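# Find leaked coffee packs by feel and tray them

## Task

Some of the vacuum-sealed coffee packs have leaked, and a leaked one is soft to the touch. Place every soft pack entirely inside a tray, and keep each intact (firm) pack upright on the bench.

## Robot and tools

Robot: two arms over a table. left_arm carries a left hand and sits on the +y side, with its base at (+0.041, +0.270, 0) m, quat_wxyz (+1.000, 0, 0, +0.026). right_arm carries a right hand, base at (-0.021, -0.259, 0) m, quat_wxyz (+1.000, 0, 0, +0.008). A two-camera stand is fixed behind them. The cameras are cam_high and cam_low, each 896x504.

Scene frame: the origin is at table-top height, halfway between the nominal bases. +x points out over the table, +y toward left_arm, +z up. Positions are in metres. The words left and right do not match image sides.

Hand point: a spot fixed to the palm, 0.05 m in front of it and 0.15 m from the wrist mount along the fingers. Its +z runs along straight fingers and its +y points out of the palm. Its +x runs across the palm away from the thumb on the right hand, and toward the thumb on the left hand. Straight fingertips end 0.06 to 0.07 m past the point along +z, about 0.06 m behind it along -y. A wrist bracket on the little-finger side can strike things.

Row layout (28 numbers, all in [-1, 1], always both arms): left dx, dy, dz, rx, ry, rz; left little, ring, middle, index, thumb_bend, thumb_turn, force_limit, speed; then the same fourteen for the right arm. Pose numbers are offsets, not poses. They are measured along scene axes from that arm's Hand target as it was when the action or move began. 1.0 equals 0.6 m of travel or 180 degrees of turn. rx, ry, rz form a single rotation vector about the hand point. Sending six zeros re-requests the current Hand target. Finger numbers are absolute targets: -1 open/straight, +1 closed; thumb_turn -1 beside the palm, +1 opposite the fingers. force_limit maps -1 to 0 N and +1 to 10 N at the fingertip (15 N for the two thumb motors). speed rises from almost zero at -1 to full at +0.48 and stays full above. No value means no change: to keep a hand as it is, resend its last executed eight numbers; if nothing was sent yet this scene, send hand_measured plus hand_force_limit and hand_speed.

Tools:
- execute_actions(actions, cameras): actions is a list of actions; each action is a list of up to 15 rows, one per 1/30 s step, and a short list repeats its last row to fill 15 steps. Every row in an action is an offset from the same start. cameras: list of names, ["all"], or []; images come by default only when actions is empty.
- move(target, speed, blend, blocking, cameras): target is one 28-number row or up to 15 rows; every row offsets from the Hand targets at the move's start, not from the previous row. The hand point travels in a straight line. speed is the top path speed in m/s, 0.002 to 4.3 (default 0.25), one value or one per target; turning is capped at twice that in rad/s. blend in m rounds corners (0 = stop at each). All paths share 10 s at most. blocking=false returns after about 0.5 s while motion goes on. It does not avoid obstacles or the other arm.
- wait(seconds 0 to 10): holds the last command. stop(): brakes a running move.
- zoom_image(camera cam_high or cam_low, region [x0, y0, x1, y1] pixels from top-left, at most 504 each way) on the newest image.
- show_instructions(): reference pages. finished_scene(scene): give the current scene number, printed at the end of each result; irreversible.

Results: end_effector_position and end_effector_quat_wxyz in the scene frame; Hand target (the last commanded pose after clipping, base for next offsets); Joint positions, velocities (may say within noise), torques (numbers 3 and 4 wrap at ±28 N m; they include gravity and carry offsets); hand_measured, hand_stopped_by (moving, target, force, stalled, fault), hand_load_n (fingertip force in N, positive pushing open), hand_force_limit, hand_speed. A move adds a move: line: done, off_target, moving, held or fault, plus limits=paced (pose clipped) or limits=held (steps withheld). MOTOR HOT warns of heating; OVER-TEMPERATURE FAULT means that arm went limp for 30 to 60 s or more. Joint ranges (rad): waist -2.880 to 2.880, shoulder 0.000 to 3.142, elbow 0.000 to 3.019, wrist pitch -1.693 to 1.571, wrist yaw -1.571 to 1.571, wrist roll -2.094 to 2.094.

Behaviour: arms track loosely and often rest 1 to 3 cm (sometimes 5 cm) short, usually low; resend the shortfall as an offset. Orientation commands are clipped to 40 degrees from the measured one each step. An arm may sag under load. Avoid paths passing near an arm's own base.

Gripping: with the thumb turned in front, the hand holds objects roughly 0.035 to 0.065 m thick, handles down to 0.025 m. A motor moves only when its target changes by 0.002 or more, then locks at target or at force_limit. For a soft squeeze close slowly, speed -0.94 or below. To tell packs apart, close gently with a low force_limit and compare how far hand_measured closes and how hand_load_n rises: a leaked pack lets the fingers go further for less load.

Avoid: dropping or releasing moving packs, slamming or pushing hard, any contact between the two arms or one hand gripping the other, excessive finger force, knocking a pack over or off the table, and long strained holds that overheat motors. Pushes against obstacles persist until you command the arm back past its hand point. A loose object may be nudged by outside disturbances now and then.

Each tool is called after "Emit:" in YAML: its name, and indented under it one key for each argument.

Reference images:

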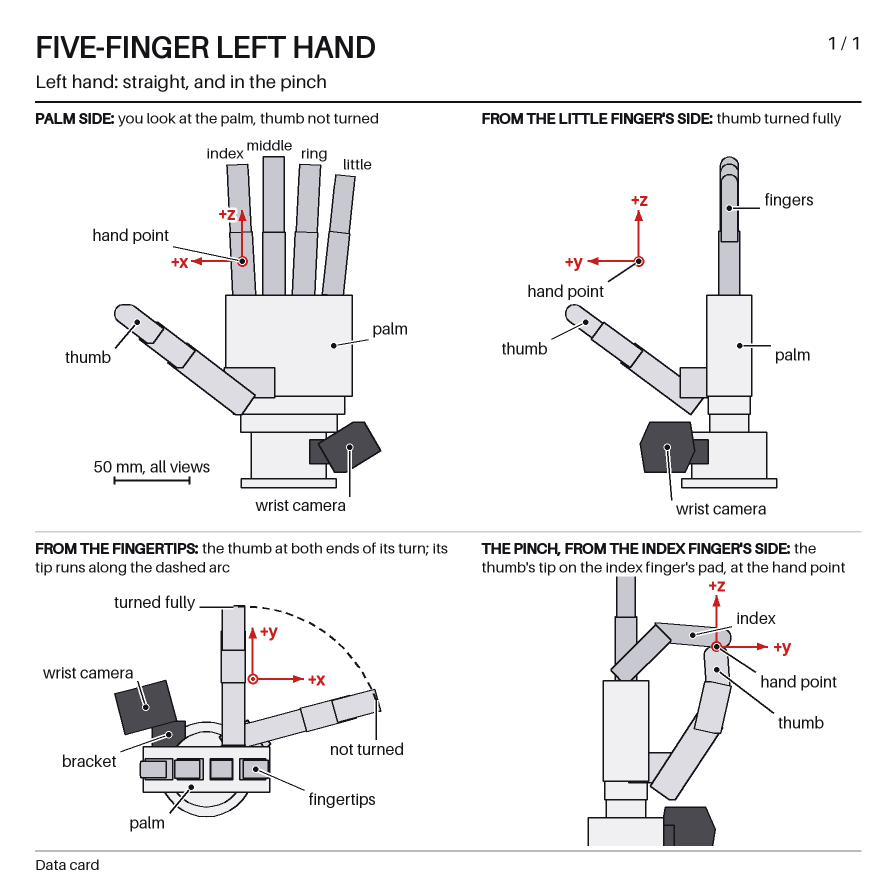

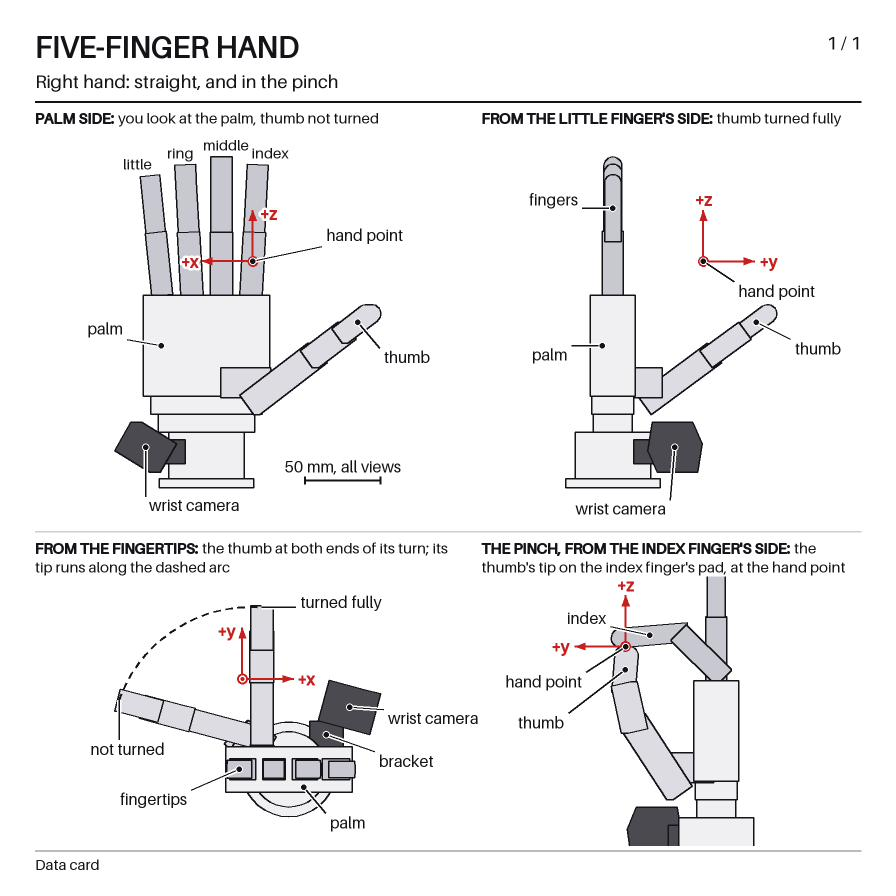

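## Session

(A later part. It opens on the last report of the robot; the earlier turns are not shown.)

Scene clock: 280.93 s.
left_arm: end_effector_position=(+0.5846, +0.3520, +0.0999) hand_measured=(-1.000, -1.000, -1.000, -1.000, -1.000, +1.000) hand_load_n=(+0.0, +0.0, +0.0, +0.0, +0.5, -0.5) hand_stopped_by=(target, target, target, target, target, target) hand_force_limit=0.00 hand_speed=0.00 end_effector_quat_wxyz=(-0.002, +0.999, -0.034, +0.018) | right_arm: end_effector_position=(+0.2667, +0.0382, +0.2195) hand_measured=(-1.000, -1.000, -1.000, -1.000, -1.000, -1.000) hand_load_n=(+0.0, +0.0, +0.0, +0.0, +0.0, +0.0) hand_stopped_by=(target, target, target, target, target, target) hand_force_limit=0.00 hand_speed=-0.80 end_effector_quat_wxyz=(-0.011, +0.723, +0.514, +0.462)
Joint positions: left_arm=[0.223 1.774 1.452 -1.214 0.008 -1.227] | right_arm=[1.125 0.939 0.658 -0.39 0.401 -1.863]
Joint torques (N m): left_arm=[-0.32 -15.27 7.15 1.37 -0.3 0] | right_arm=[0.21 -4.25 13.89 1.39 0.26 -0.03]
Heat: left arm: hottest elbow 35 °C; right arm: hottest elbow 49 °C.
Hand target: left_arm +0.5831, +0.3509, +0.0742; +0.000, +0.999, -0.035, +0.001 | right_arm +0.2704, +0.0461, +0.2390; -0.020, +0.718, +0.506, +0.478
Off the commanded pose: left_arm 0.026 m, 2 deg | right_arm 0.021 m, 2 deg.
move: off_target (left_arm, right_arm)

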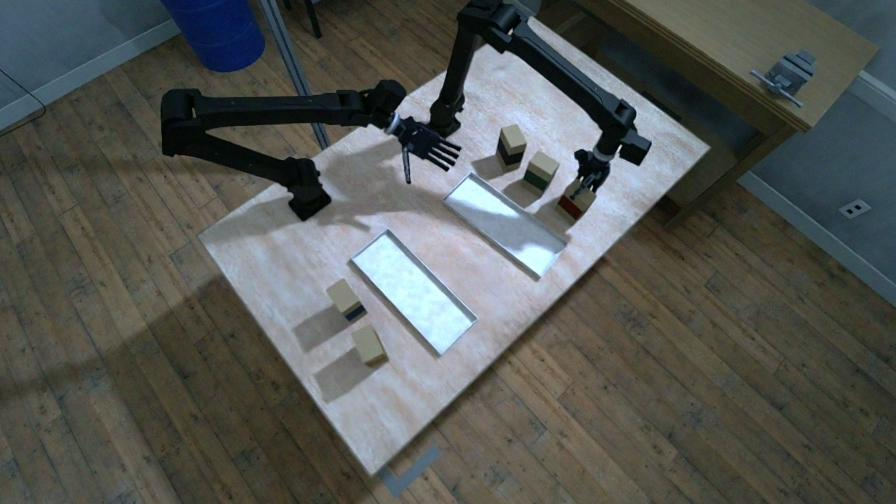

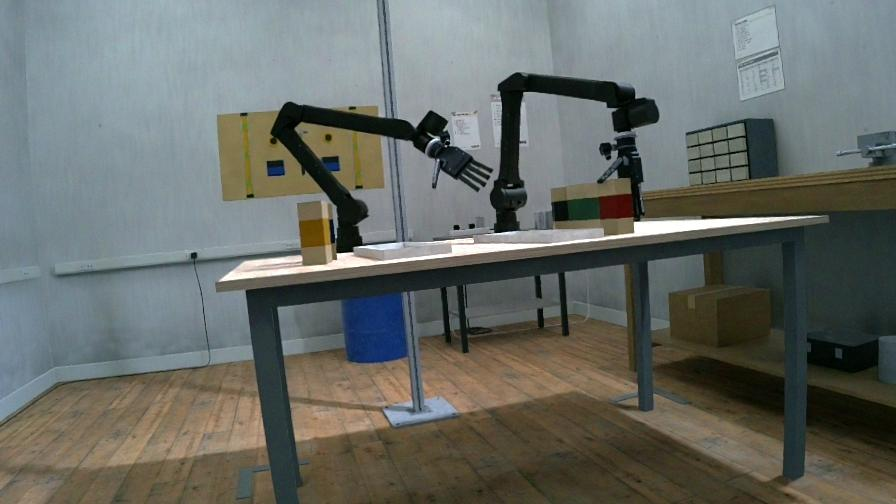

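Emit:
move:
  target:
    - [0.0,-0.017,0.10,0,0,0,-1,-1,-1,-1,-1,1,0,0, 0,0,0,0,0,0,-1,-1,-1,-1,-1,-1,0,-0.8]
    - [0.0,-0.017,0.0,0,0,0,-1,-1,-1,-1,-1,1,0,0, 0,0,0,0,0,0,-1,-1,-1,-1,-1,-1,0,-0.8]
  speed: 0.12
  cameras: ["cam_high","cam_low"]

Emit:
zoom_image:
  camera: "cam_high"
  region: [540, 150, 615, 225]

Emit:
zoom_image:
  camera: "cam_low"
  region: [570, 140, 670, 240]

Scene clock: 295.50 s.
left_arm: end_effector_position=(+0.5841, +0.3456, +0.0958) hand_measured=(-1.000, -1.000, -1.000, -1.000, -1.000, +1.000) hand_load_n=(+0.0, +0.0, +0.0, +0.0, +0.5, -1.5) hand_stopped_by=(target, target, target, target, target, target) hand_force_limit=0.00 hand_speed=0.00 end_effector_quat_wxyz=(+0.000, +0.999, -0.035, +0.014) | right_arm: end_effector_position=(+0.2667, +0.0382, +0.2195) hand_measured=(-1.000, -1.000, -1.000, -1.000, -1.000, -1.000) hand_load_n=(+0.0, +0.0, +0.5, +0.0, +0.0, +0.0) hand_stopped_by=(target, target, target, target, target, target) hand_force_limit=0.00 hand_speed=-0.80 end_effector_quat_wxyz=(-0.011, +0.723, +0.514, +0.462)
Joint positions: left_arm=[0.212 1.778 1.447 -1.213 0.008 -1.237] | right_arm=[1.125 0.939 0.658 -0.39 0.401 -1.863]
Joint torques (N m): left_arm=[-1.08 -15.85 6.83 1.51 -0.32 -0.06] | right_arm=[0.26 -4.13 13.89 1.39 0.26 -0.02]
Heat: left arm: hottest elbow 34 °C; right arm: hottest elbow 49 °C.
Hand target: left_arm +0.5832, +0.3406, +0.0742; +0.000, +0.999, -0.035, +0.001 | right_arm +0.2704, +0.0461, +0.2390; -0.020, +0.718, +0.506, +0.478
Off the commanded pose: left_arm 0.022 m, 2 deg | right_arm 0.021 m, 2 deg.
move: off_target (left_arm, right_arm)

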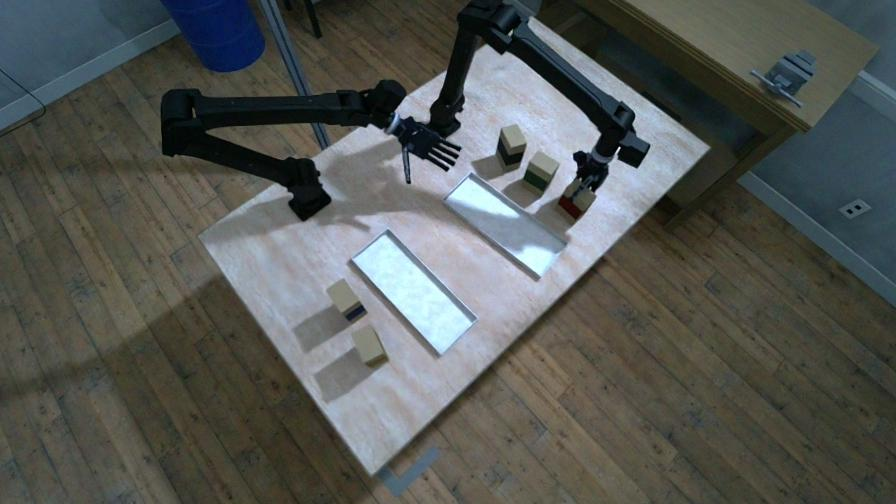

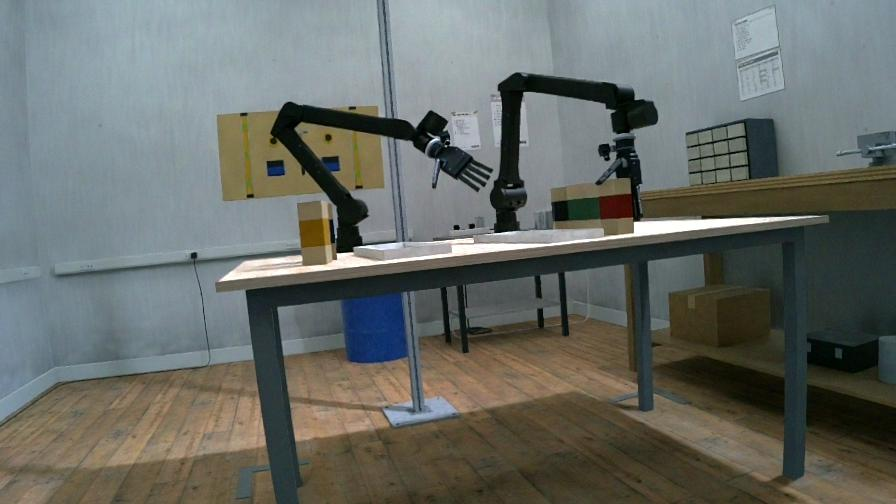

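Scaled by 6.720 from the camera's 896x504 image, which has a finer 1280x720 frame.

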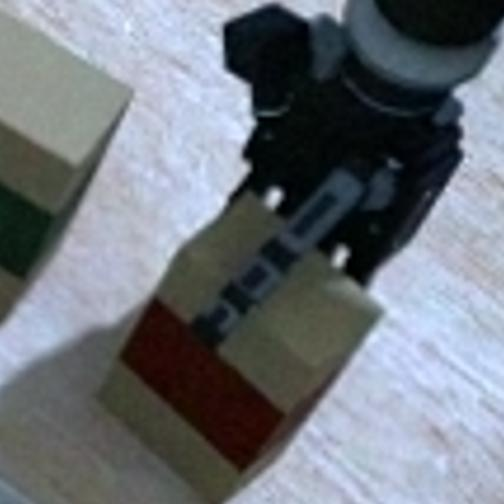

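Scaled by 5.040 from the camera's 896x504 image, which has a finer 1280x720 frame.

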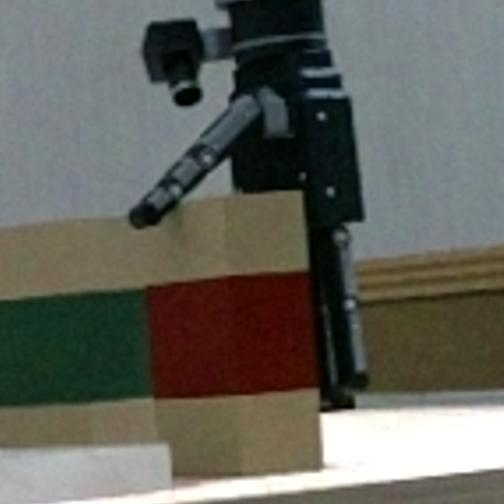

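Emit:
move:
  target: [0.0,0.0,0.045,0,0,0,-1,-1,-1,-1,-1,1,-0.6,-0.85, 0,0,0,0,0,0,-1,-1,-1,-1,-1,-1,0,-0.8]
  speed: 0.12

Emit:
execute_actions:
  actions:
    - [[0,0,0,0,0,0,-1,-1,-1,-1,-0.6,1,-0.7,-0.8, 0,0,0,0,0,0,-1,-1,-1,-1,-1,-1,0,-0.8]]
  cameras: ["cam_high","cam_low"]

Scene clock: 318.13 s.
left_arm: end_effector_position=(+0.5761, +0.3435, +0.0954) hand_measured=(-1.000, -1.000, -1.000, -1.000, -1.000, +1.000) hand_load_n=(+0.0, +0.0, +0.0, +0.0, +0.0, +1.5) hand_stopped_by=(target, target, target, target, target, target) hand_force_limit=-0.60 hand_speed=-0.85 end_effector_quat_wxyz=(+0.005, +1.000, -0.031, -0.002) | right_arm: end_effector_position=(+0.2667, +0.0382, +0.2195) hand_measured=(-1.000, -1.000, -1.000, -1.000, -1.000, -1.000) hand_load_n=(+0.0, +0.0, +0.0, +0.0, +0.0, +0.0) hand_stopped_by=(target, target, target, target, target, target) hand_force_limit=0.00 hand_speed=-0.80 end_effector_quat_wxyz=(-0.011, +0.723, +0.514, +0.462)
Joint positions: left_arm=[0.212 1.778 1.447 -1.246 0.008 -1.245] | right_arm=[1.125 0.939 0.658 -0.39 0.401 -1.863]
Joint torques (N m): left_arm=[-1.03 -18.14 10.56 0.02 -0.32 0] | right_arm=[0.26 -4.25 13.87 1.42 0.25 -0.03]
Heat: left arm: hottest elbow 32 °C; right arm: hottest elbow 50 °C.
Hand target: left_arm +0.5831, +0.3407, +0.1012; +0.000, +0.999, -0.035, +0.000 | right_arm +0.2704, +0.0461, +0.2390; -0.020, +0.718, +0.506, +0.478
Off the commanded pose: left_arm 0.010 m, 1 deg | right_arm 0.021 m, 2 deg.
move: off_target (right_arm)

Scene clock: 318.90 s.
left_arm: end_effector_position=(+0.5759, +0.3409, +0.0984) hand_measured=(-1.000, -1.000, -1.000, -1.000, -0.860, +1.000) hand_load_n=(+0.0, +0.0, +0.0, +0.0, +1.5, +0.5) hand_stopped_by=(target, target, target, target, force, target) hand_force_limit=-0.70 hand_speed=-0.80 end_effector_quat_wxyz=(+0.005, +0.999, -0.033, +0.000) | right_arm: end_effector_position=(+0.2667, +0.0382, +0.2195) hand_measured=(-1.000, -1.000, -1.000, -1.000, -1.000, -1.000) hand_load_n=(+0.0, +0.0, +0.0, +0.0, +0.0, +0.0) hand_stopped_by=(target, target, target, target, target, target) hand_force_limit=0.00 hand_speed=-0.80 end_effector_quat_wxyz=(-0.011, +0.723, +0.514, +0.462)
Joint positions: left_arm=[0.208 1.772 1.447 -1.249 0.01 -1.245] | right_arm=[1.125 0.939 0.658 -0.39 0.401 -1.863]
Joint torques (N m): left_arm=[-0.73 -17.38 10.62 0.17 -0.37 -0.02] | right_arm=[0.21 -4.25 13.87 1.39 0.25 -0.03]
Heat: left arm: hottest elbow 32 °C; right arm: hottest elbow 50 °C.
Hand target: left_arm +0.5831, +0.3405, +0.1012; +0.000, +0.999, -0.035, +0.000 | right_arm +0.2704, +0.0461, +0.2390; -0.020, +0.718, +0.506, +0.478
Off the commanded pose: left_arm 0.008 m, 1 deg | right_arm 0.021 m, 2 deg.
Step readings (end_effector_position of left_arm | right_arm):
0: (+0.5761, +0.3435, +0.0954) | (+0.2667, +0.0382, +0.2195)
1: (+0.5761, +0.3435, +0.0954) | (+0.2667, +0.0382, +0.2195)
2: (+0.5761, +0.3435, +0.0954) | (+0.2667, +0.0382, +0.2195)
4: (+0.5760, +0.3432, +0.0954) | (+0.2667, +0.0382, +0.2195)
8: (+0.5759, +0.3426, +0.0961) | (+0.2667, +0.0382, +0.2195)
15: (+0.5758, +0.3417, +0.0977) | (+0.2667, +0.0382, +0.2195)

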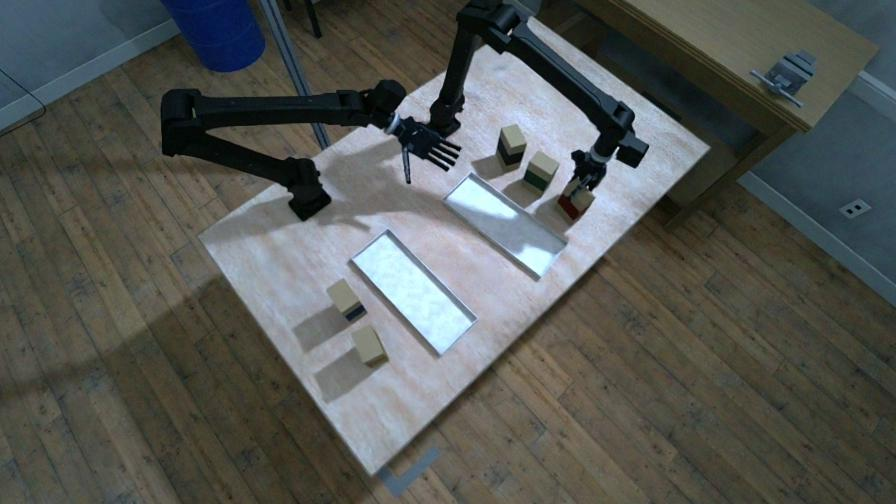

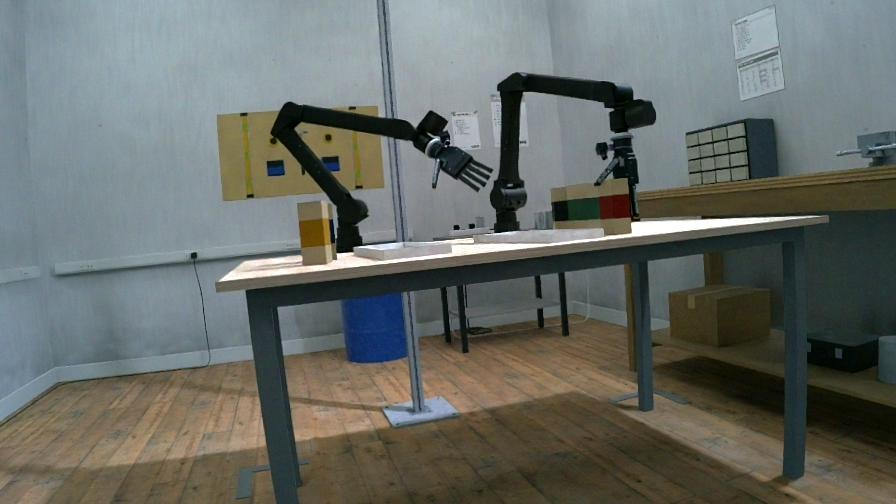

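Emit:
zoom_image:
  camera: "cam_high"
  region: [540, 150, 615, 225]

Emit:
zoom_image:
  camera: "cam_low"
  region: [570, 140, 670, 240]

Scaled by 6.720 from the camera's 896x504 image, which has a finer 1280x720 frame.

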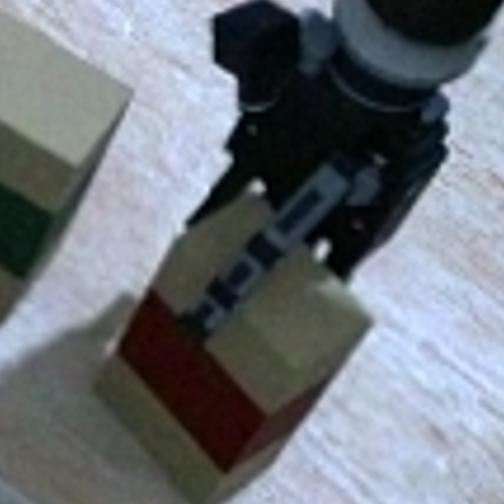

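Scaled by 5.040 from the camera's 896x504 image, which has a finer 1280x720 frame.

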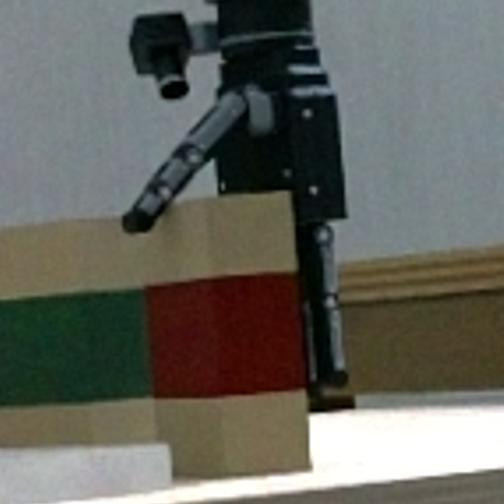

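Emit:
execute_actions:
  actions:
    - [[0,0,0,0,0,0,-0.4,-0.4,-0.4,-0.4,-0.6,1,-0.6,-0.8, 0,0,0,0,0,0,-1,-1,-1,-1,-1,-1,0,-0.8]]
  cameras: ["cam_high","cam_low"]

Emit:
zoom_image:
  camera: "cam_high"
  region: [540, 150, 615, 225]

Emit:
zoom_image:
  camera: "cam_low"
  region: [570, 140, 670, 240]

Scene clock: 327.57 s.
left_arm: end_effector_position=(+0.5757, +0.3418, +0.0982) hand_measured=(-0.400, -0.652, -0.670, -0.596, -0.860, +1.000) hand_load_n=(+0.0, +1.5, +0.0, +4.0, +4.0, +1.0) hand_stopped_by=(target, force, force, force, force, target) hand_force_limit=-0.60 hand_speed=-0.80 end_effector_quat_wxyz=(+0.003, +0.999, -0.033, -0.001) | right_arm: end_effector_position=(+0.2667, +0.0382, +0.2195) hand_measured=(-1.000, -1.000, -1.000, -1.000, -1.000, -1.000) hand_load_n=(+0.0, -0.5, +0.0, +0.0, +0.0, +0.0) hand_stopped_by=(target, target, target, target, target, target) hand_force_limit=0.00 hand_speed=-0.80 end_effector_quat_wxyz=(-0.011, +0.723, +0.514, +0.462)
Joint positions: left_arm=[0.208 1.772 1.447 -1.249 0.005 -1.245] | right_arm=[1.125 0.939 0.658 -0.39 0.401 -1.863]
Joint torques (N m): left_arm=[-0.73 -17.38 10.56 0.17 -0.16 0] | right_arm=[0.21 -4.31 13.86 1.39 0.25 -0.03]
Heat: left arm: hottest elbow 33 °C; right arm: hottest elbow 50 °C.
Hand target: left_arm +0.5831, +0.3406, +0.1011; +0.000, +0.999, -0.035, +0.000 | right_arm +0.2704, +0.0461, +0.2390; -0.020, +0.718, +0.506, +0.478
Off the commanded pose: left_arm 0.008 m, 0 deg | right_arm 0.021 m, 2 deg.
Step readings (end_effector_position of left_arm | right_arm):
0: (+0.5759, +0.3409, +0.0984) | (+0.2667, +0.0382, +0.2195)
1: (+0.5759, +0.3409, +0.0984) | (+0.2667, +0.0382, +0.2195)
2: (+0.5759, +0.3409, +0.0984) | (+0.2667, +0.0382, +0.2195)
4: (+0.5759, +0.3409, +0.0984) | (+0.2667, +0.0382, +0.2195)
8: (+0.5759, +0.3409, +0.0984) | (+0.2667, +0.0382, +0.2195)
15: (+0.5759, +0.3409, +0.0984) | (+0.2667, +0.0382, +0.2195)

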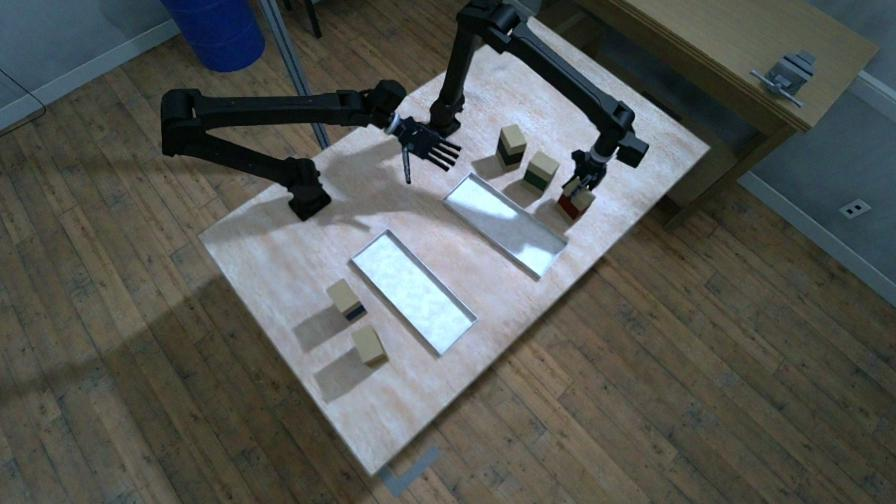

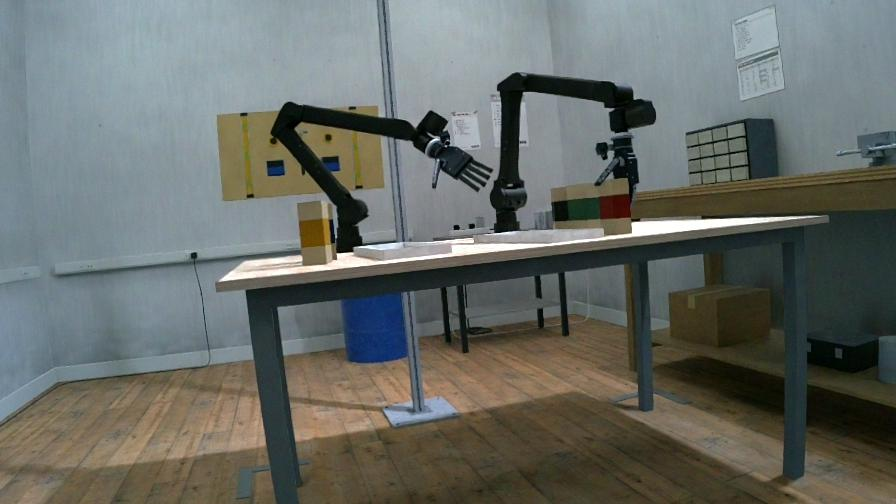

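Scaled by 6.720 from the camera's 896x504 image, which has a finer 1280x720 frame.

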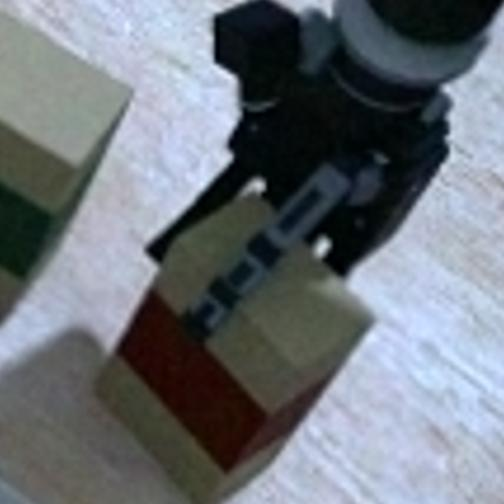

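Scaled by 5.040 from the camera's 896x504 image, which has a finer 1280x720 frame.

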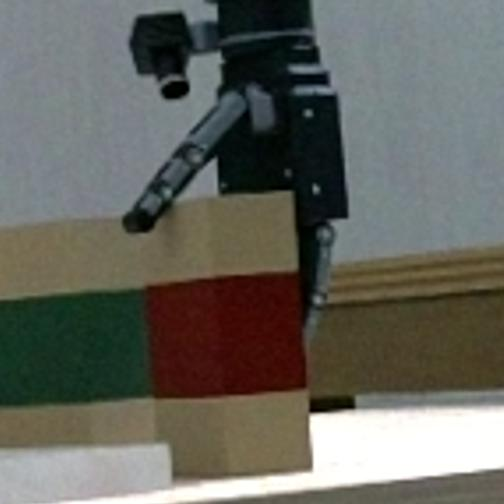

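Emit:
execute_actions:
  actions:
    - [[0,0,0,0,0,0,-0.9,-0.2,-0.2,-0.2,-0.6,1,0.3,-0.85, 0,0,0,0,0,0,-1,-1,-1,-1,-1,-1,0,-0.8]]

Scene clock: 331.90 s.
left_arm: end_effector_position=(+0.5762, +0.3438, +0.1004) hand_measured=(-0.900, -0.516, -0.562, -0.572, -0.860, +1.000) hand_load_n=(+0.0, +8.0, +1.0, +0.0, +5.0, +4.0) hand_stopped_by=(target, force, force, force, force, target) hand_force_limit=0.30 hand_speed=-0.85 end_effector_quat_wxyz=(-0.003, +0.999, -0.033, +0.001) | right_arm: end_effector_position=(+0.2667, +0.0382, +0.2195) hand_measured=(-1.000, -1.000, -1.000, -1.000, -1.000, -1.000) hand_load_n=(+0.0, +0.0, +0.0, +0.0, +0.0, +0.0) hand_stopped_by=(target, target, target, target, target, target) hand_force_limit=0.00 hand_speed=-0.80 end_effector_quat_wxyz=(-0.011, +0.723, +0.514, +0.462)
Joint positions: left_arm=[0.208 1.768 1.449 -1.249 -0.005 -1.245] | right_arm=[1.125 0.939 0.658 -0.39 0.401 -1.863]
Joint torques (N m): left_arm=[-0.73 -17.03 10.43 0.18 0.21 0] | right_arm=[0.26 -4.19 13.87 1.39 0.25 -0.02]
Heat: left arm: hottest elbow 33 °C; right arm: hottest elbow 50 °C.
Hand target: left_arm +0.5830, +0.3405, +0.1011; +0.000, +0.999, -0.035, +0.000 | right_arm +0.2704, +0.0461, +0.2390; -0.020, +0.718, +0.506, +0.478
Off the commanded pose: left_arm 0.008 m, 0 deg | right_arm 0.021 m, 2 deg.
Step readings (end_effector_position of left_arm | right_arm):
0: (+0.5757, +0.3418, +0.0982) | (+0.2667, +0.0382, +0.2195)
1: (+0.5757, +0.3418, +0.0982) | (+0.2667, +0.0382, +0.2195)
2: (+0.5757, +0.3418, +0.0982) | (+0.2667, +0.0382, +0.2195)
4: (+0.5756, +0.3421, +0.0983) | (+0.2667, +0.0382, +0.2195)
8: (+0.5758, +0.3434, +0.0993) | (+0.2667, +0.0382, +0.2195)
15: (+0.5762, +0.3438, +0.1004) | (+0.2667, +0.0382, +0.2195)

Emit:
execute_actions:
  actions: []

Emit:
zoom_image:
  camera: "cam_high"
  region: [540, 150, 615, 225]

Emit:
zoom_image:
  camera: "cam_low"
  region: [570, 140, 670, 240]

Scene clock: 336.17 s.
left_arm: end_effector_position=(+0.5762, +0.3438, +0.1004) hand_measured=(-0.900, -0.516, -0.562, -0.572, -0.860, +1.000) hand_load_n=(+0.0, +8.0, +1.0, +0.0, +5.0, +4.0) hand_stopped_by=(target, force, force, force, force, target) hand_force_limit=0.30 hand_speed=-0.85 end_effector_quat_wxyz=(-0.003, +0.999, -0.033, +0.001) | right_arm: end_effector_position=(+0.2667, +0.0382, +0.2195) hand_measured=(-1.000, -1.000, -1.000, -1.000, -1.000, -1.000) hand_load_n=(+0.0, +0.0, +0.5, +0.0, +0.0, +0.0) hand_stopped_by=(target, target, target, target, target, target) hand_force_limit=0.00 hand_speed=-0.80 end_effector_quat_wxyz=(-0.011, +0.723, +0.514, +0.462)
Joint positions: left_arm=[0.208 1.768 1.449 -1.249 -0.005 -1.245] | right_arm=[1.125 0.939 0.658 -0.39 0.401 -1.863]
Joint velocities: within noise
Joint torques (N m): left_arm=[-0.67 -17.03 10.44 0.16 0.21 -0.01] | right_arm=[0.26 -4.25 13.87 1.39 0.25 -0.03]
Heat: left arm: hottest elbow 33 °C; right arm: hottest elbow 50 °C.
Hand target: left_arm +0.5830, +0.3405, +0.1011; +0.000, +0.999, -0.035, +0.000 | right_arm +0.2704, +0.0461, +0.2390; -0.020, +0.718, +0.506, +0.478
Off the commanded pose: left_arm 0.008 m, 0 deg | right_arm 0.021 m, 2 deg.

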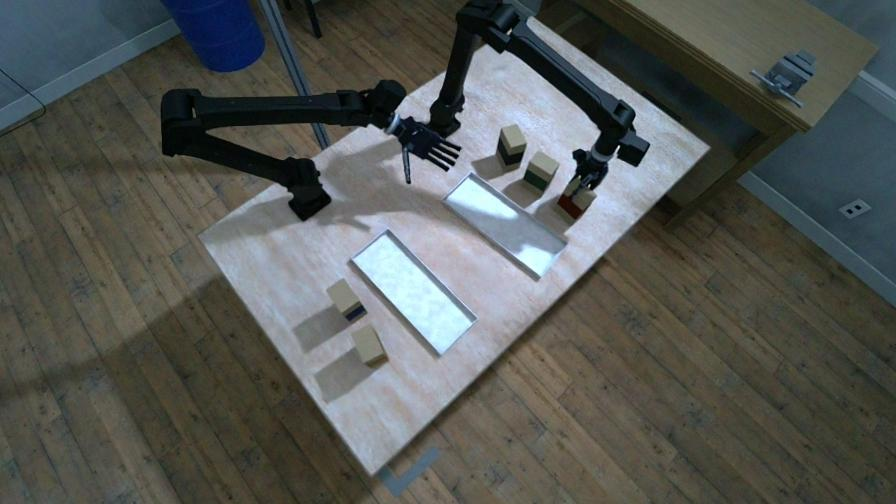

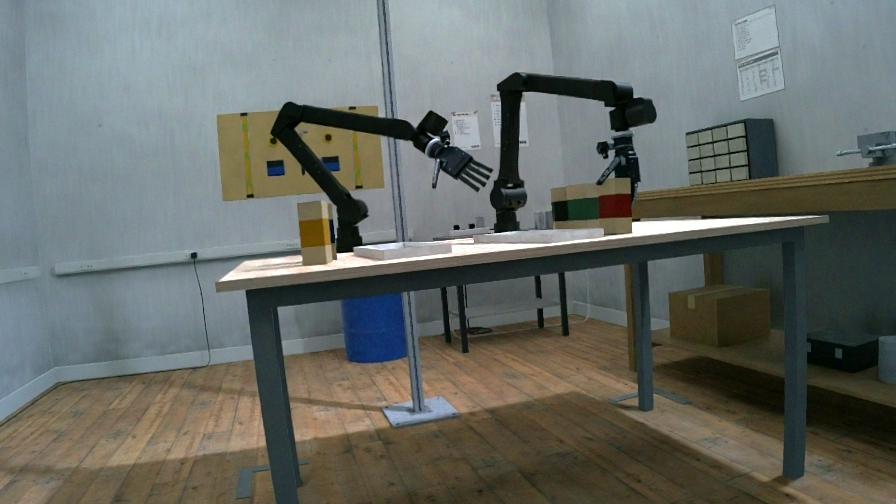

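Scaled by 6.720 from the camera's 896x504 image, which has a finer 1280x720 frame.

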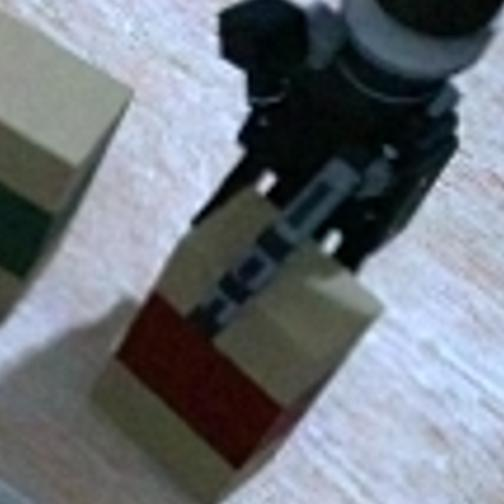

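Scaled by 5.040 from the camera's 896x504 image, which has a finer 1280x720 frame.

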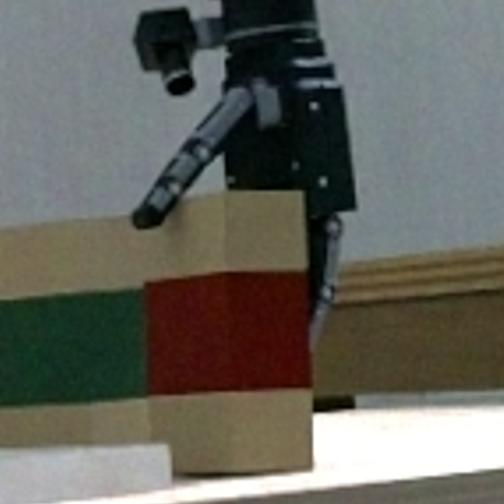

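Emit:
execute_actions:
  actions:
    - [[0,0,0,0,0,0,-0.9,-0.7,-0.7,-0.7,-1,1,-0.7,-0.5, 0,0,0,0,0,0,-1,-1,-1,-1,-1,-1,0,-0.8]]

Emit:
move:
  target: [0.0,-0.025,-0.012,0,0,0,-0.9,-0.7,-0.7,-0.7,-1,1,-0.7,-0.5, 0,0,0,0,0,0,-1,-1,-1,-1,-1,-1,0,-0.8]
  speed: 0.1

Emit:
execute_actions:
  actions:
    - [[0,0,0,0,0,0,-0.9,-0.7,-0.7,-0.7,0.2,1,-0.7,-0.8, 0,0,0,0,0,0,-1,-1,-1,-1,-1,-1,0,-0.8]]
  cameras: ["cam_high","cam_low"]

Emit:
zoom_image:
  camera: "cam_high"
  region: [540, 150, 615, 225]

Emit:
zoom_image:
  camera: "cam_low"
  region: [570, 140, 670, 240]

Scene clock: 371.20 s.
left_arm: end_effector_position=(+0.5752, +0.3426, +0.0991) hand_measured=(-0.900, -0.700, -0.700, -0.700, -1.000, +1.000) hand_load_n=(+0.0, +0.0, +0.0, +0.0, +0.0, +0.0) hand_stopped_by=(target, target, target, target, target, target) hand_force_limit=-0.70 hand_speed=-0.50 end_effector_quat_wxyz=(+0.001, +0.999, -0.033, -0.002) | right_arm: end_effector_position=(+0.2667, +0.0382, +0.2195) hand_measured=(-1.000, -1.000, -1.000, -1.000, -1.000, -1.000) hand_load_n=(+0.0, +0.0, +0.0, -0.5, +0.0, +0.0) hand_stopped_by=(target, target, target, target, target, target) hand_force_limit=0.00 hand_speed=-0.80 end_effector_quat_wxyz=(-0.011, +0.723, +0.514, +0.462)
Joint positions: left_arm=[0.208 1.771 1.449 -1.253 0 -1.245] | right_arm=[1.125 0.939 0.658 -0.39 0.401 -1.863]
Joint torques (N m): left_arm=[-0.79 -17.38 10.4 0.34 0.02 0] | right_arm=[0.21 -4.19 13.87 1.39 0.25 -0.03]
Heat: left arm: hottest elbow 32 °C; right arm: hottest elbow 50 °C.
Hand target: left_arm +0.5830, +0.3406, +0.1010; +0.000, +0.999, -0.035, +0.000 | right_arm +0.2704, +0.0461, +0.2390; -0.020, +0.718, +0.506, +0.478
Off the commanded pose: left_arm 0.008 m, 0 deg | right_arm 0.021 m, 2 deg.
Step readings (end_effector_position of left_arm | right_arm):
0: (+0.5762, +0.3438, +0.1004) | (+0.2667, +0.0382, +0.2195)
1: (+0.5762, +0.3438, +0.1004) | (+0.2667, +0.0382, +0.2195)
2: (+0.5762, +0.3438, +0.1004) | (+0.2667, +0.0382, +0.2195)
4: (+0.5764, +0.3431, +0.1007) | (+0.2667, +0.0382, +0.2195)
8: (+0.5752, +0.3426, +0.0991) | (+0.2667, +0.0382, +0.2195)
15: (+0.5752, +0.3426, +0.0991) | (+0.2667, +0.0382, +0.2195)

Scene clock: 372.17 s.
left_arm: end_effector_position=(+0.5794, +0.3324, +0.0991) hand_measured=(-0.900, -0.700, -0.700, -0.700, -1.000, +1.000) hand_load_n=(+0.0, +0.0, +0.5, +0.0, -0.5, +0.0) hand_stopped_by=(target, target, target, target, target, target) hand_force_limit=-0.70 hand_speed=-0.50 end_effector_quat_wxyz=(-0.001, +0.999, -0.034, +0.001) | right_arm: end_effector_position=(+0.2667, +0.0382, +0.2195) hand_measured=(-1.000, -1.000, -1.000, -1.000, -1.000, -1.000) hand_load_n=(+0.0, +0.0, +0.0, +0.0, +0.0, +0.0) hand_stopped_by=(target, target, target, target, target, target) hand_force_limit=0.00 hand_speed=-0.80 end_effector_quat_wxyz=(-0.011, +0.723, +0.514, +0.462)
Joint positions: left_arm=[0.187 1.771 1.449 -1.247 -0.001 -1.264] | right_arm=[1.125 0.939 0.658 -0.39 0.401 -1.863]
Joint torques (N m): left_arm=[-1.32 -17.49 8.25 1.05 0.06 -0.05] | right_arm=[0.21 -4.19 13.86 1.39 0.26 -0.03]
Heat: left arm: hottest elbow 32 °C; right arm: hottest elbow 50 °C.
Hand target: left_arm +0.5830, +0.3257, +0.0938; +0.000, +0.999, -0.035, +0.000 | right_arm +0.2704, +0.0461, +0.2390; -0.020, +0.718, +0.506, +0.478
Off the commanded pose: left_arm 0.009 m, 0 deg | right_arm 0.021 m, 2 deg.
move: off_target (right_arm)

Scene clock: 373.20 s.
left_arm: end_effector_position=(+0.5795, +0.3322, +0.0991) hand_measured=(-0.900, -0.700, -0.700, -0.700, -0.784, +1.000) hand_load_n=(+0.0, +0.0, +2.0, +0.0, +1.5, +0.0) hand_stopped_by=(target, target, target, target, force, target) hand_force_limit=-0.70 hand_speed=-0.80 end_effector_quat_wxyz=(-0.001, +0.999, -0.034, +0.001) | right_arm: end_effector_position=(+0.2667, +0.0382, +0.2195) hand_measured=(-1.000, -1.000, -1.000, -1.000, -1.000, -1.000) hand_load_n=(+0.0, +0.0, +0.0, +0.0, +0.0, +0.0) hand_stopped_by=(target, target, target, target, target, target) hand_force_limit=0.00 hand_speed=-0.80 end_effector_quat_wxyz=(-0.011, +0.723, +0.514, +0.462)
Joint positions: left_arm=[0.186 1.771 1.449 -1.247 -0.001 -1.264] | right_arm=[1.125 0.939 0.658 -0.39 0.401 -1.863]
Joint torques (N m): left_arm=[-1.32 -17.44 8.31 1.02 0.05 -0.07] | right_arm=[0.21 -4.19 13.87 1.4 0.25 -0.02]
Heat: left arm: hottest elbow 32 °C; right arm: hottest elbow 50 °C.
Hand target: left_arm +0.5830, +0.3257, +0.0938; +0.000, +0.999, -0.035, +0.000 | right_arm +0.2704, +0.0461, +0.2390; -0.020, +0.718, +0.506, +0.478
Off the commanded pose: left_arm 0.009 m, 0 deg | right_arm 0.021 m, 2 deg.
Step readings (end_effector_position of left_arm | right_arm):
0: (+0.5794, +0.3324, +0.0991) | (+0.2667, +0.0382, +0.2195)
1: (+0.5794, +0.3324, +0.0991) | (+0.2667, +0.0382, +0.2195)
2: (+0.5794, +0.3324, +0.0991) | (+0.2667, +0.0382, +0.2195)
4: (+0.5794, +0.3324, +0.0991) | (+0.2667, +0.0382, +0.2195)
8: (+0.5794, +0.3324, +0.0991) | (+0.2667, +0.0382, +0.2195)
15: (+0.5794, +0.3324, +0.0991) | (+0.2667, +0.0382, +0.2195)

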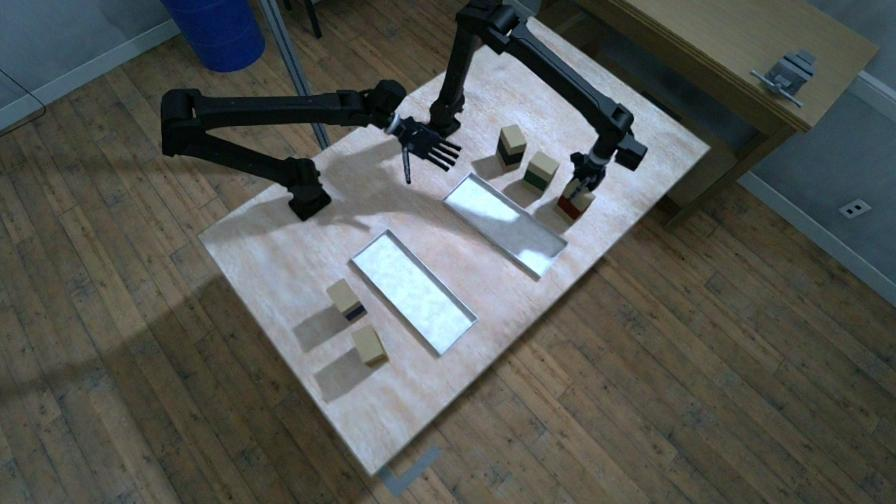

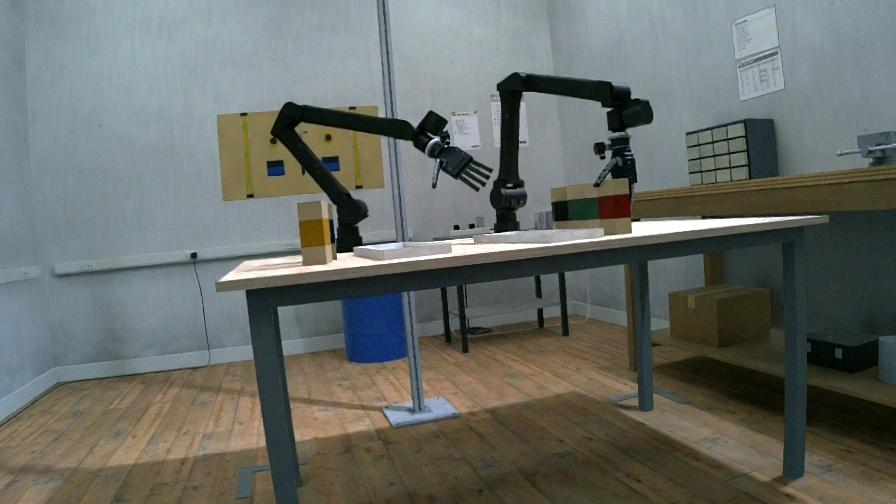

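Scaled by 6.720 from the camera's 896x504 image, which has a finer 1280x720 frame.

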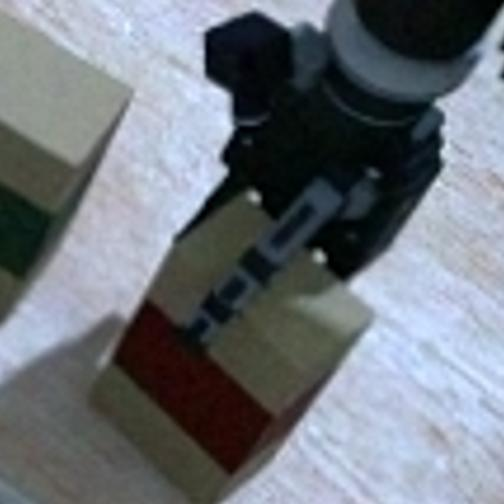

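Scaled by 5.040 from the camera's 896x504 image, which has a finer 1280x720 frame.

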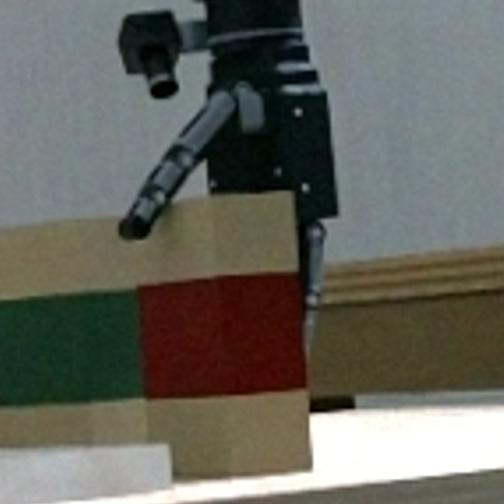

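Emit:
execute_actions:
  actions:
    - [[0,0,0,0,0,0,-0.9,-0.7,-0.7,-0.7,0.3,1,-0.2,-0.8, 0,0,0,0,0,0,-1,-1,-1,-1,-1,-1,0,-0.8]]
  cameras: ["cam_high","cam_low"]

Emit:
zoom_image:
  camera: "cam_high"
  region: [540, 150, 615, 225]

Emit:
zoom_image:
  camera: "cam_low"
  region: [570, 140, 670, 240]

Scene clock: 379.77 s.
left_arm: end_effector_position=(+0.5806, +0.3334, +0.1050) hand_measured=(-0.900, -0.700, -0.700, -0.700, -0.388, +1.000) hand_load_n=(+0.0, +0.0, +4.0, +0.0, +5.5, +0.0) hand_stopped_by=(target, target, target, target, force, target) hand_force_limit=-0.20 hand_speed=-0.80 end_effector_quat_wxyz=(-0.005, +0.999, -0.033, +0.008) | right_arm: end_effector_position=(+0.2667, +0.0382, +0.2195) hand_measured=(-1.000, -1.000, -1.000, -1.000, -1.000, -1.000) hand_load_n=(+0.0, +0.0, +0.0, +0.0, +0.0, +0.0) hand_stopped_by=(target, target, target, target, target, target) hand_force_limit=0.00 hand_speed=-0.80 end_effector_quat_wxyz=(-0.011, +0.723, +0.514, +0.462)
Joint positions: left_arm=[0.186 1.759 1.449 -1.244 -0.005 -1.266] | right_arm=[1.125 0.939 0.658 -0.39 0.401 -1.863]
Joint torques (N m): left_arm=[-1.26 -16.44 8.31 0.91 0.25 -0.05] | right_arm=[0.32 -4.25 13.91 1.39 0.25 -0.03]
Heat: left arm: hottest elbow 32 °C; right arm: hottest elbow 50 °C.
Hand target: left_arm +0.5831, +0.3257, +0.0939; +0.000, +0.999, -0.035, +0.000 | right_arm +0.2704, +0.0461, +0.2390; -0.020, +0.718, +0.506, +0.478
Off the commanded pose: left_arm 0.014 m, 1 deg | right_arm 0.021 m, 2 deg.
Step readings (end_effector_position of left_arm | right_arm):
0: (+0.5795, +0.3322, +0.0991) | (+0.2667, +0.0382, +0.2195)
1: (+0.5795, +0.3322, +0.0991) | (+0.2667, +0.0382, +0.2195)
2: (+0.5795, +0.3322, +0.0991) | (+0.2667, +0.0382, +0.2195)
4: (+0.5795, +0.3322, +0.0991) | (+0.2667, +0.0382, +0.2195)
8: (+0.5795, +0.3322, +0.1001) | (+0.2667, +0.0382, +0.2195)
15: (+0.5796, +0.3323, +0.1017) | (+0.2667, +0.0382, +0.2195)

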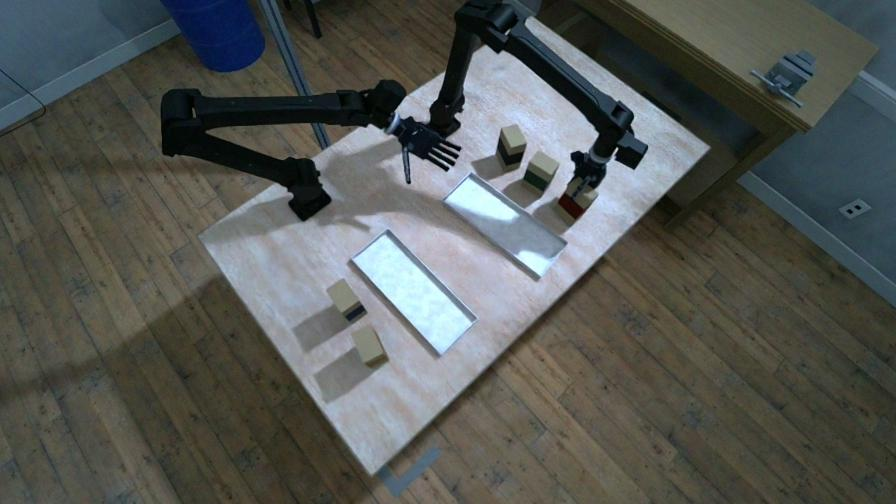

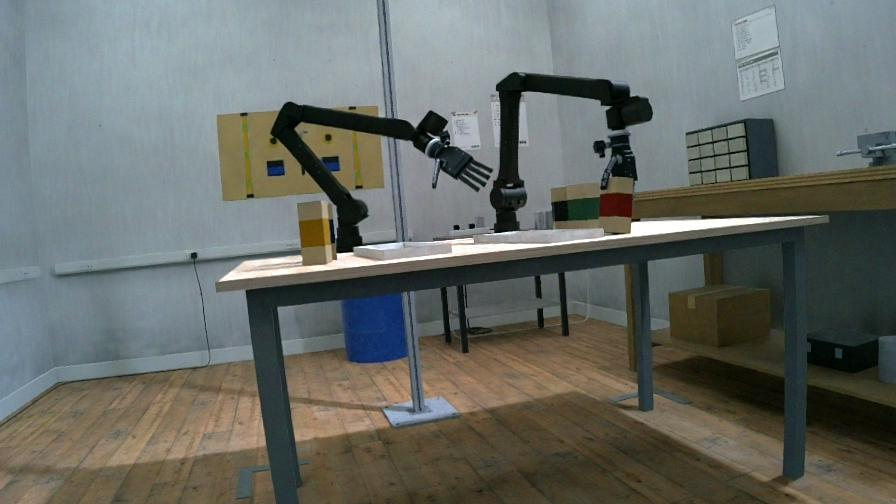

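Scaled by 6.720 from the camera's 896x504 image, which has a finer 1280x720 frame.

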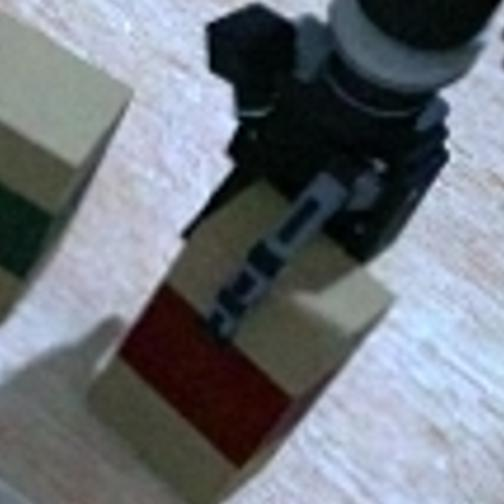

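Scaled by 5.040 from the camera's 896x504 image, which has a finer 1280x720 frame.

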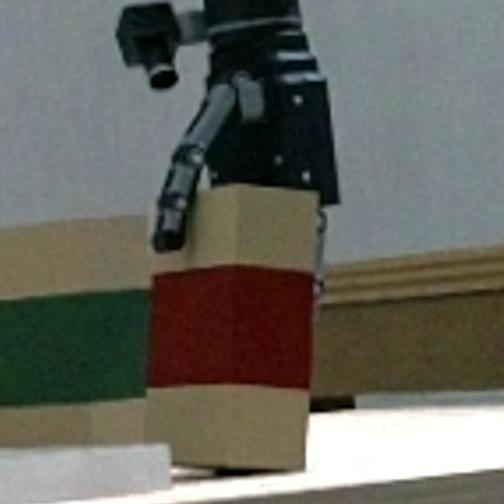

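Emit:
execute_actions:
  actions:
    - [[0,0,0,0,0,0,-0.9,-0.7,-0.7,-0.7,0.4,1,0.3,-0.85, 0,0,0,0,0,0,-1,-1,-1,-1,-1,-1,0,-0.8]]

Scene clock: 384.20 s.
left_arm: end_effector_position=(+0.5806, +0.3334, +0.1050) hand_measured=(-0.900, -0.700, -0.700, -0.700, -0.366, +1.000) hand_load_n=(-0.5, +0.0, +4.5, +0.0, +10.5, +0.5) hand_stopped_by=(target, target, target, target, force, target) hand_force_limit=0.30 hand_speed=-0.85 end_effector_quat_wxyz=(-0.005, +0.999, -0.033, +0.008) | right_arm: end_effector_position=(+0.2667, +0.0382, +0.2195) hand_measured=(-1.000, -1.000, -1.000, -1.000, -1.000, -1.000) hand_load_n=(+0.0, +0.0, +0.5, +0.0, +0.0, +0.0) hand_stopped_by=(target, target, target, target, target, target) hand_force_limit=0.00 hand_speed=-0.80 end_effector_quat_wxyz=(-0.011, +0.723, +0.514, +0.462)
Joint positions: left_arm=[0.186 1.759 1.449 -1.244 -0.005 -1.266] | right_arm=[1.125 0.939 0.658 -0.39 0.401 -1.863]
Joint torques (N m): left_arm=[-1.26 -16.5 8.28 0.9 0.23 -0.06] | right_arm=[0.26 -4.19 13.83 1.4 0.25 -0.03]
Heat: left arm: hottest elbow 31 °C; right arm: hottest elbow 50 °C.
Hand target: left_arm +0.5831, +0.3257, +0.0939; +0.000, +0.999, -0.035, +0.000 | right_arm +0.2704, +0.0461, +0.2390; -0.020, +0.718, +0.506, +0.478
Off the commanded pose: left_arm 0.014 m, 1 deg | right_arm 0.021 m, 2 deg.
Step readings (end_effector_position of left_arm | right_arm):
0: (+0.5806, +0.3334, +0.1050) | (+0.2667, +0.0382, +0.2195)
1: (+0.5806, +0.3334, +0.1050) | (+0.2667, +0.0382, +0.2195)
2: (+0.5806, +0.3334, +0.1050) | (+0.2667, +0.0382, +0.2195)
4: (+0.5806, +0.3334, +0.1050) | (+0.2667, +0.0382, +0.2195)
8: (+0.5806, +0.3334, +0.1050) | (+0.2667, +0.0382, +0.2195)
15: (+0.5806, +0.3334, +0.1050) | (+0.2667, +0.0382, +0.2195)


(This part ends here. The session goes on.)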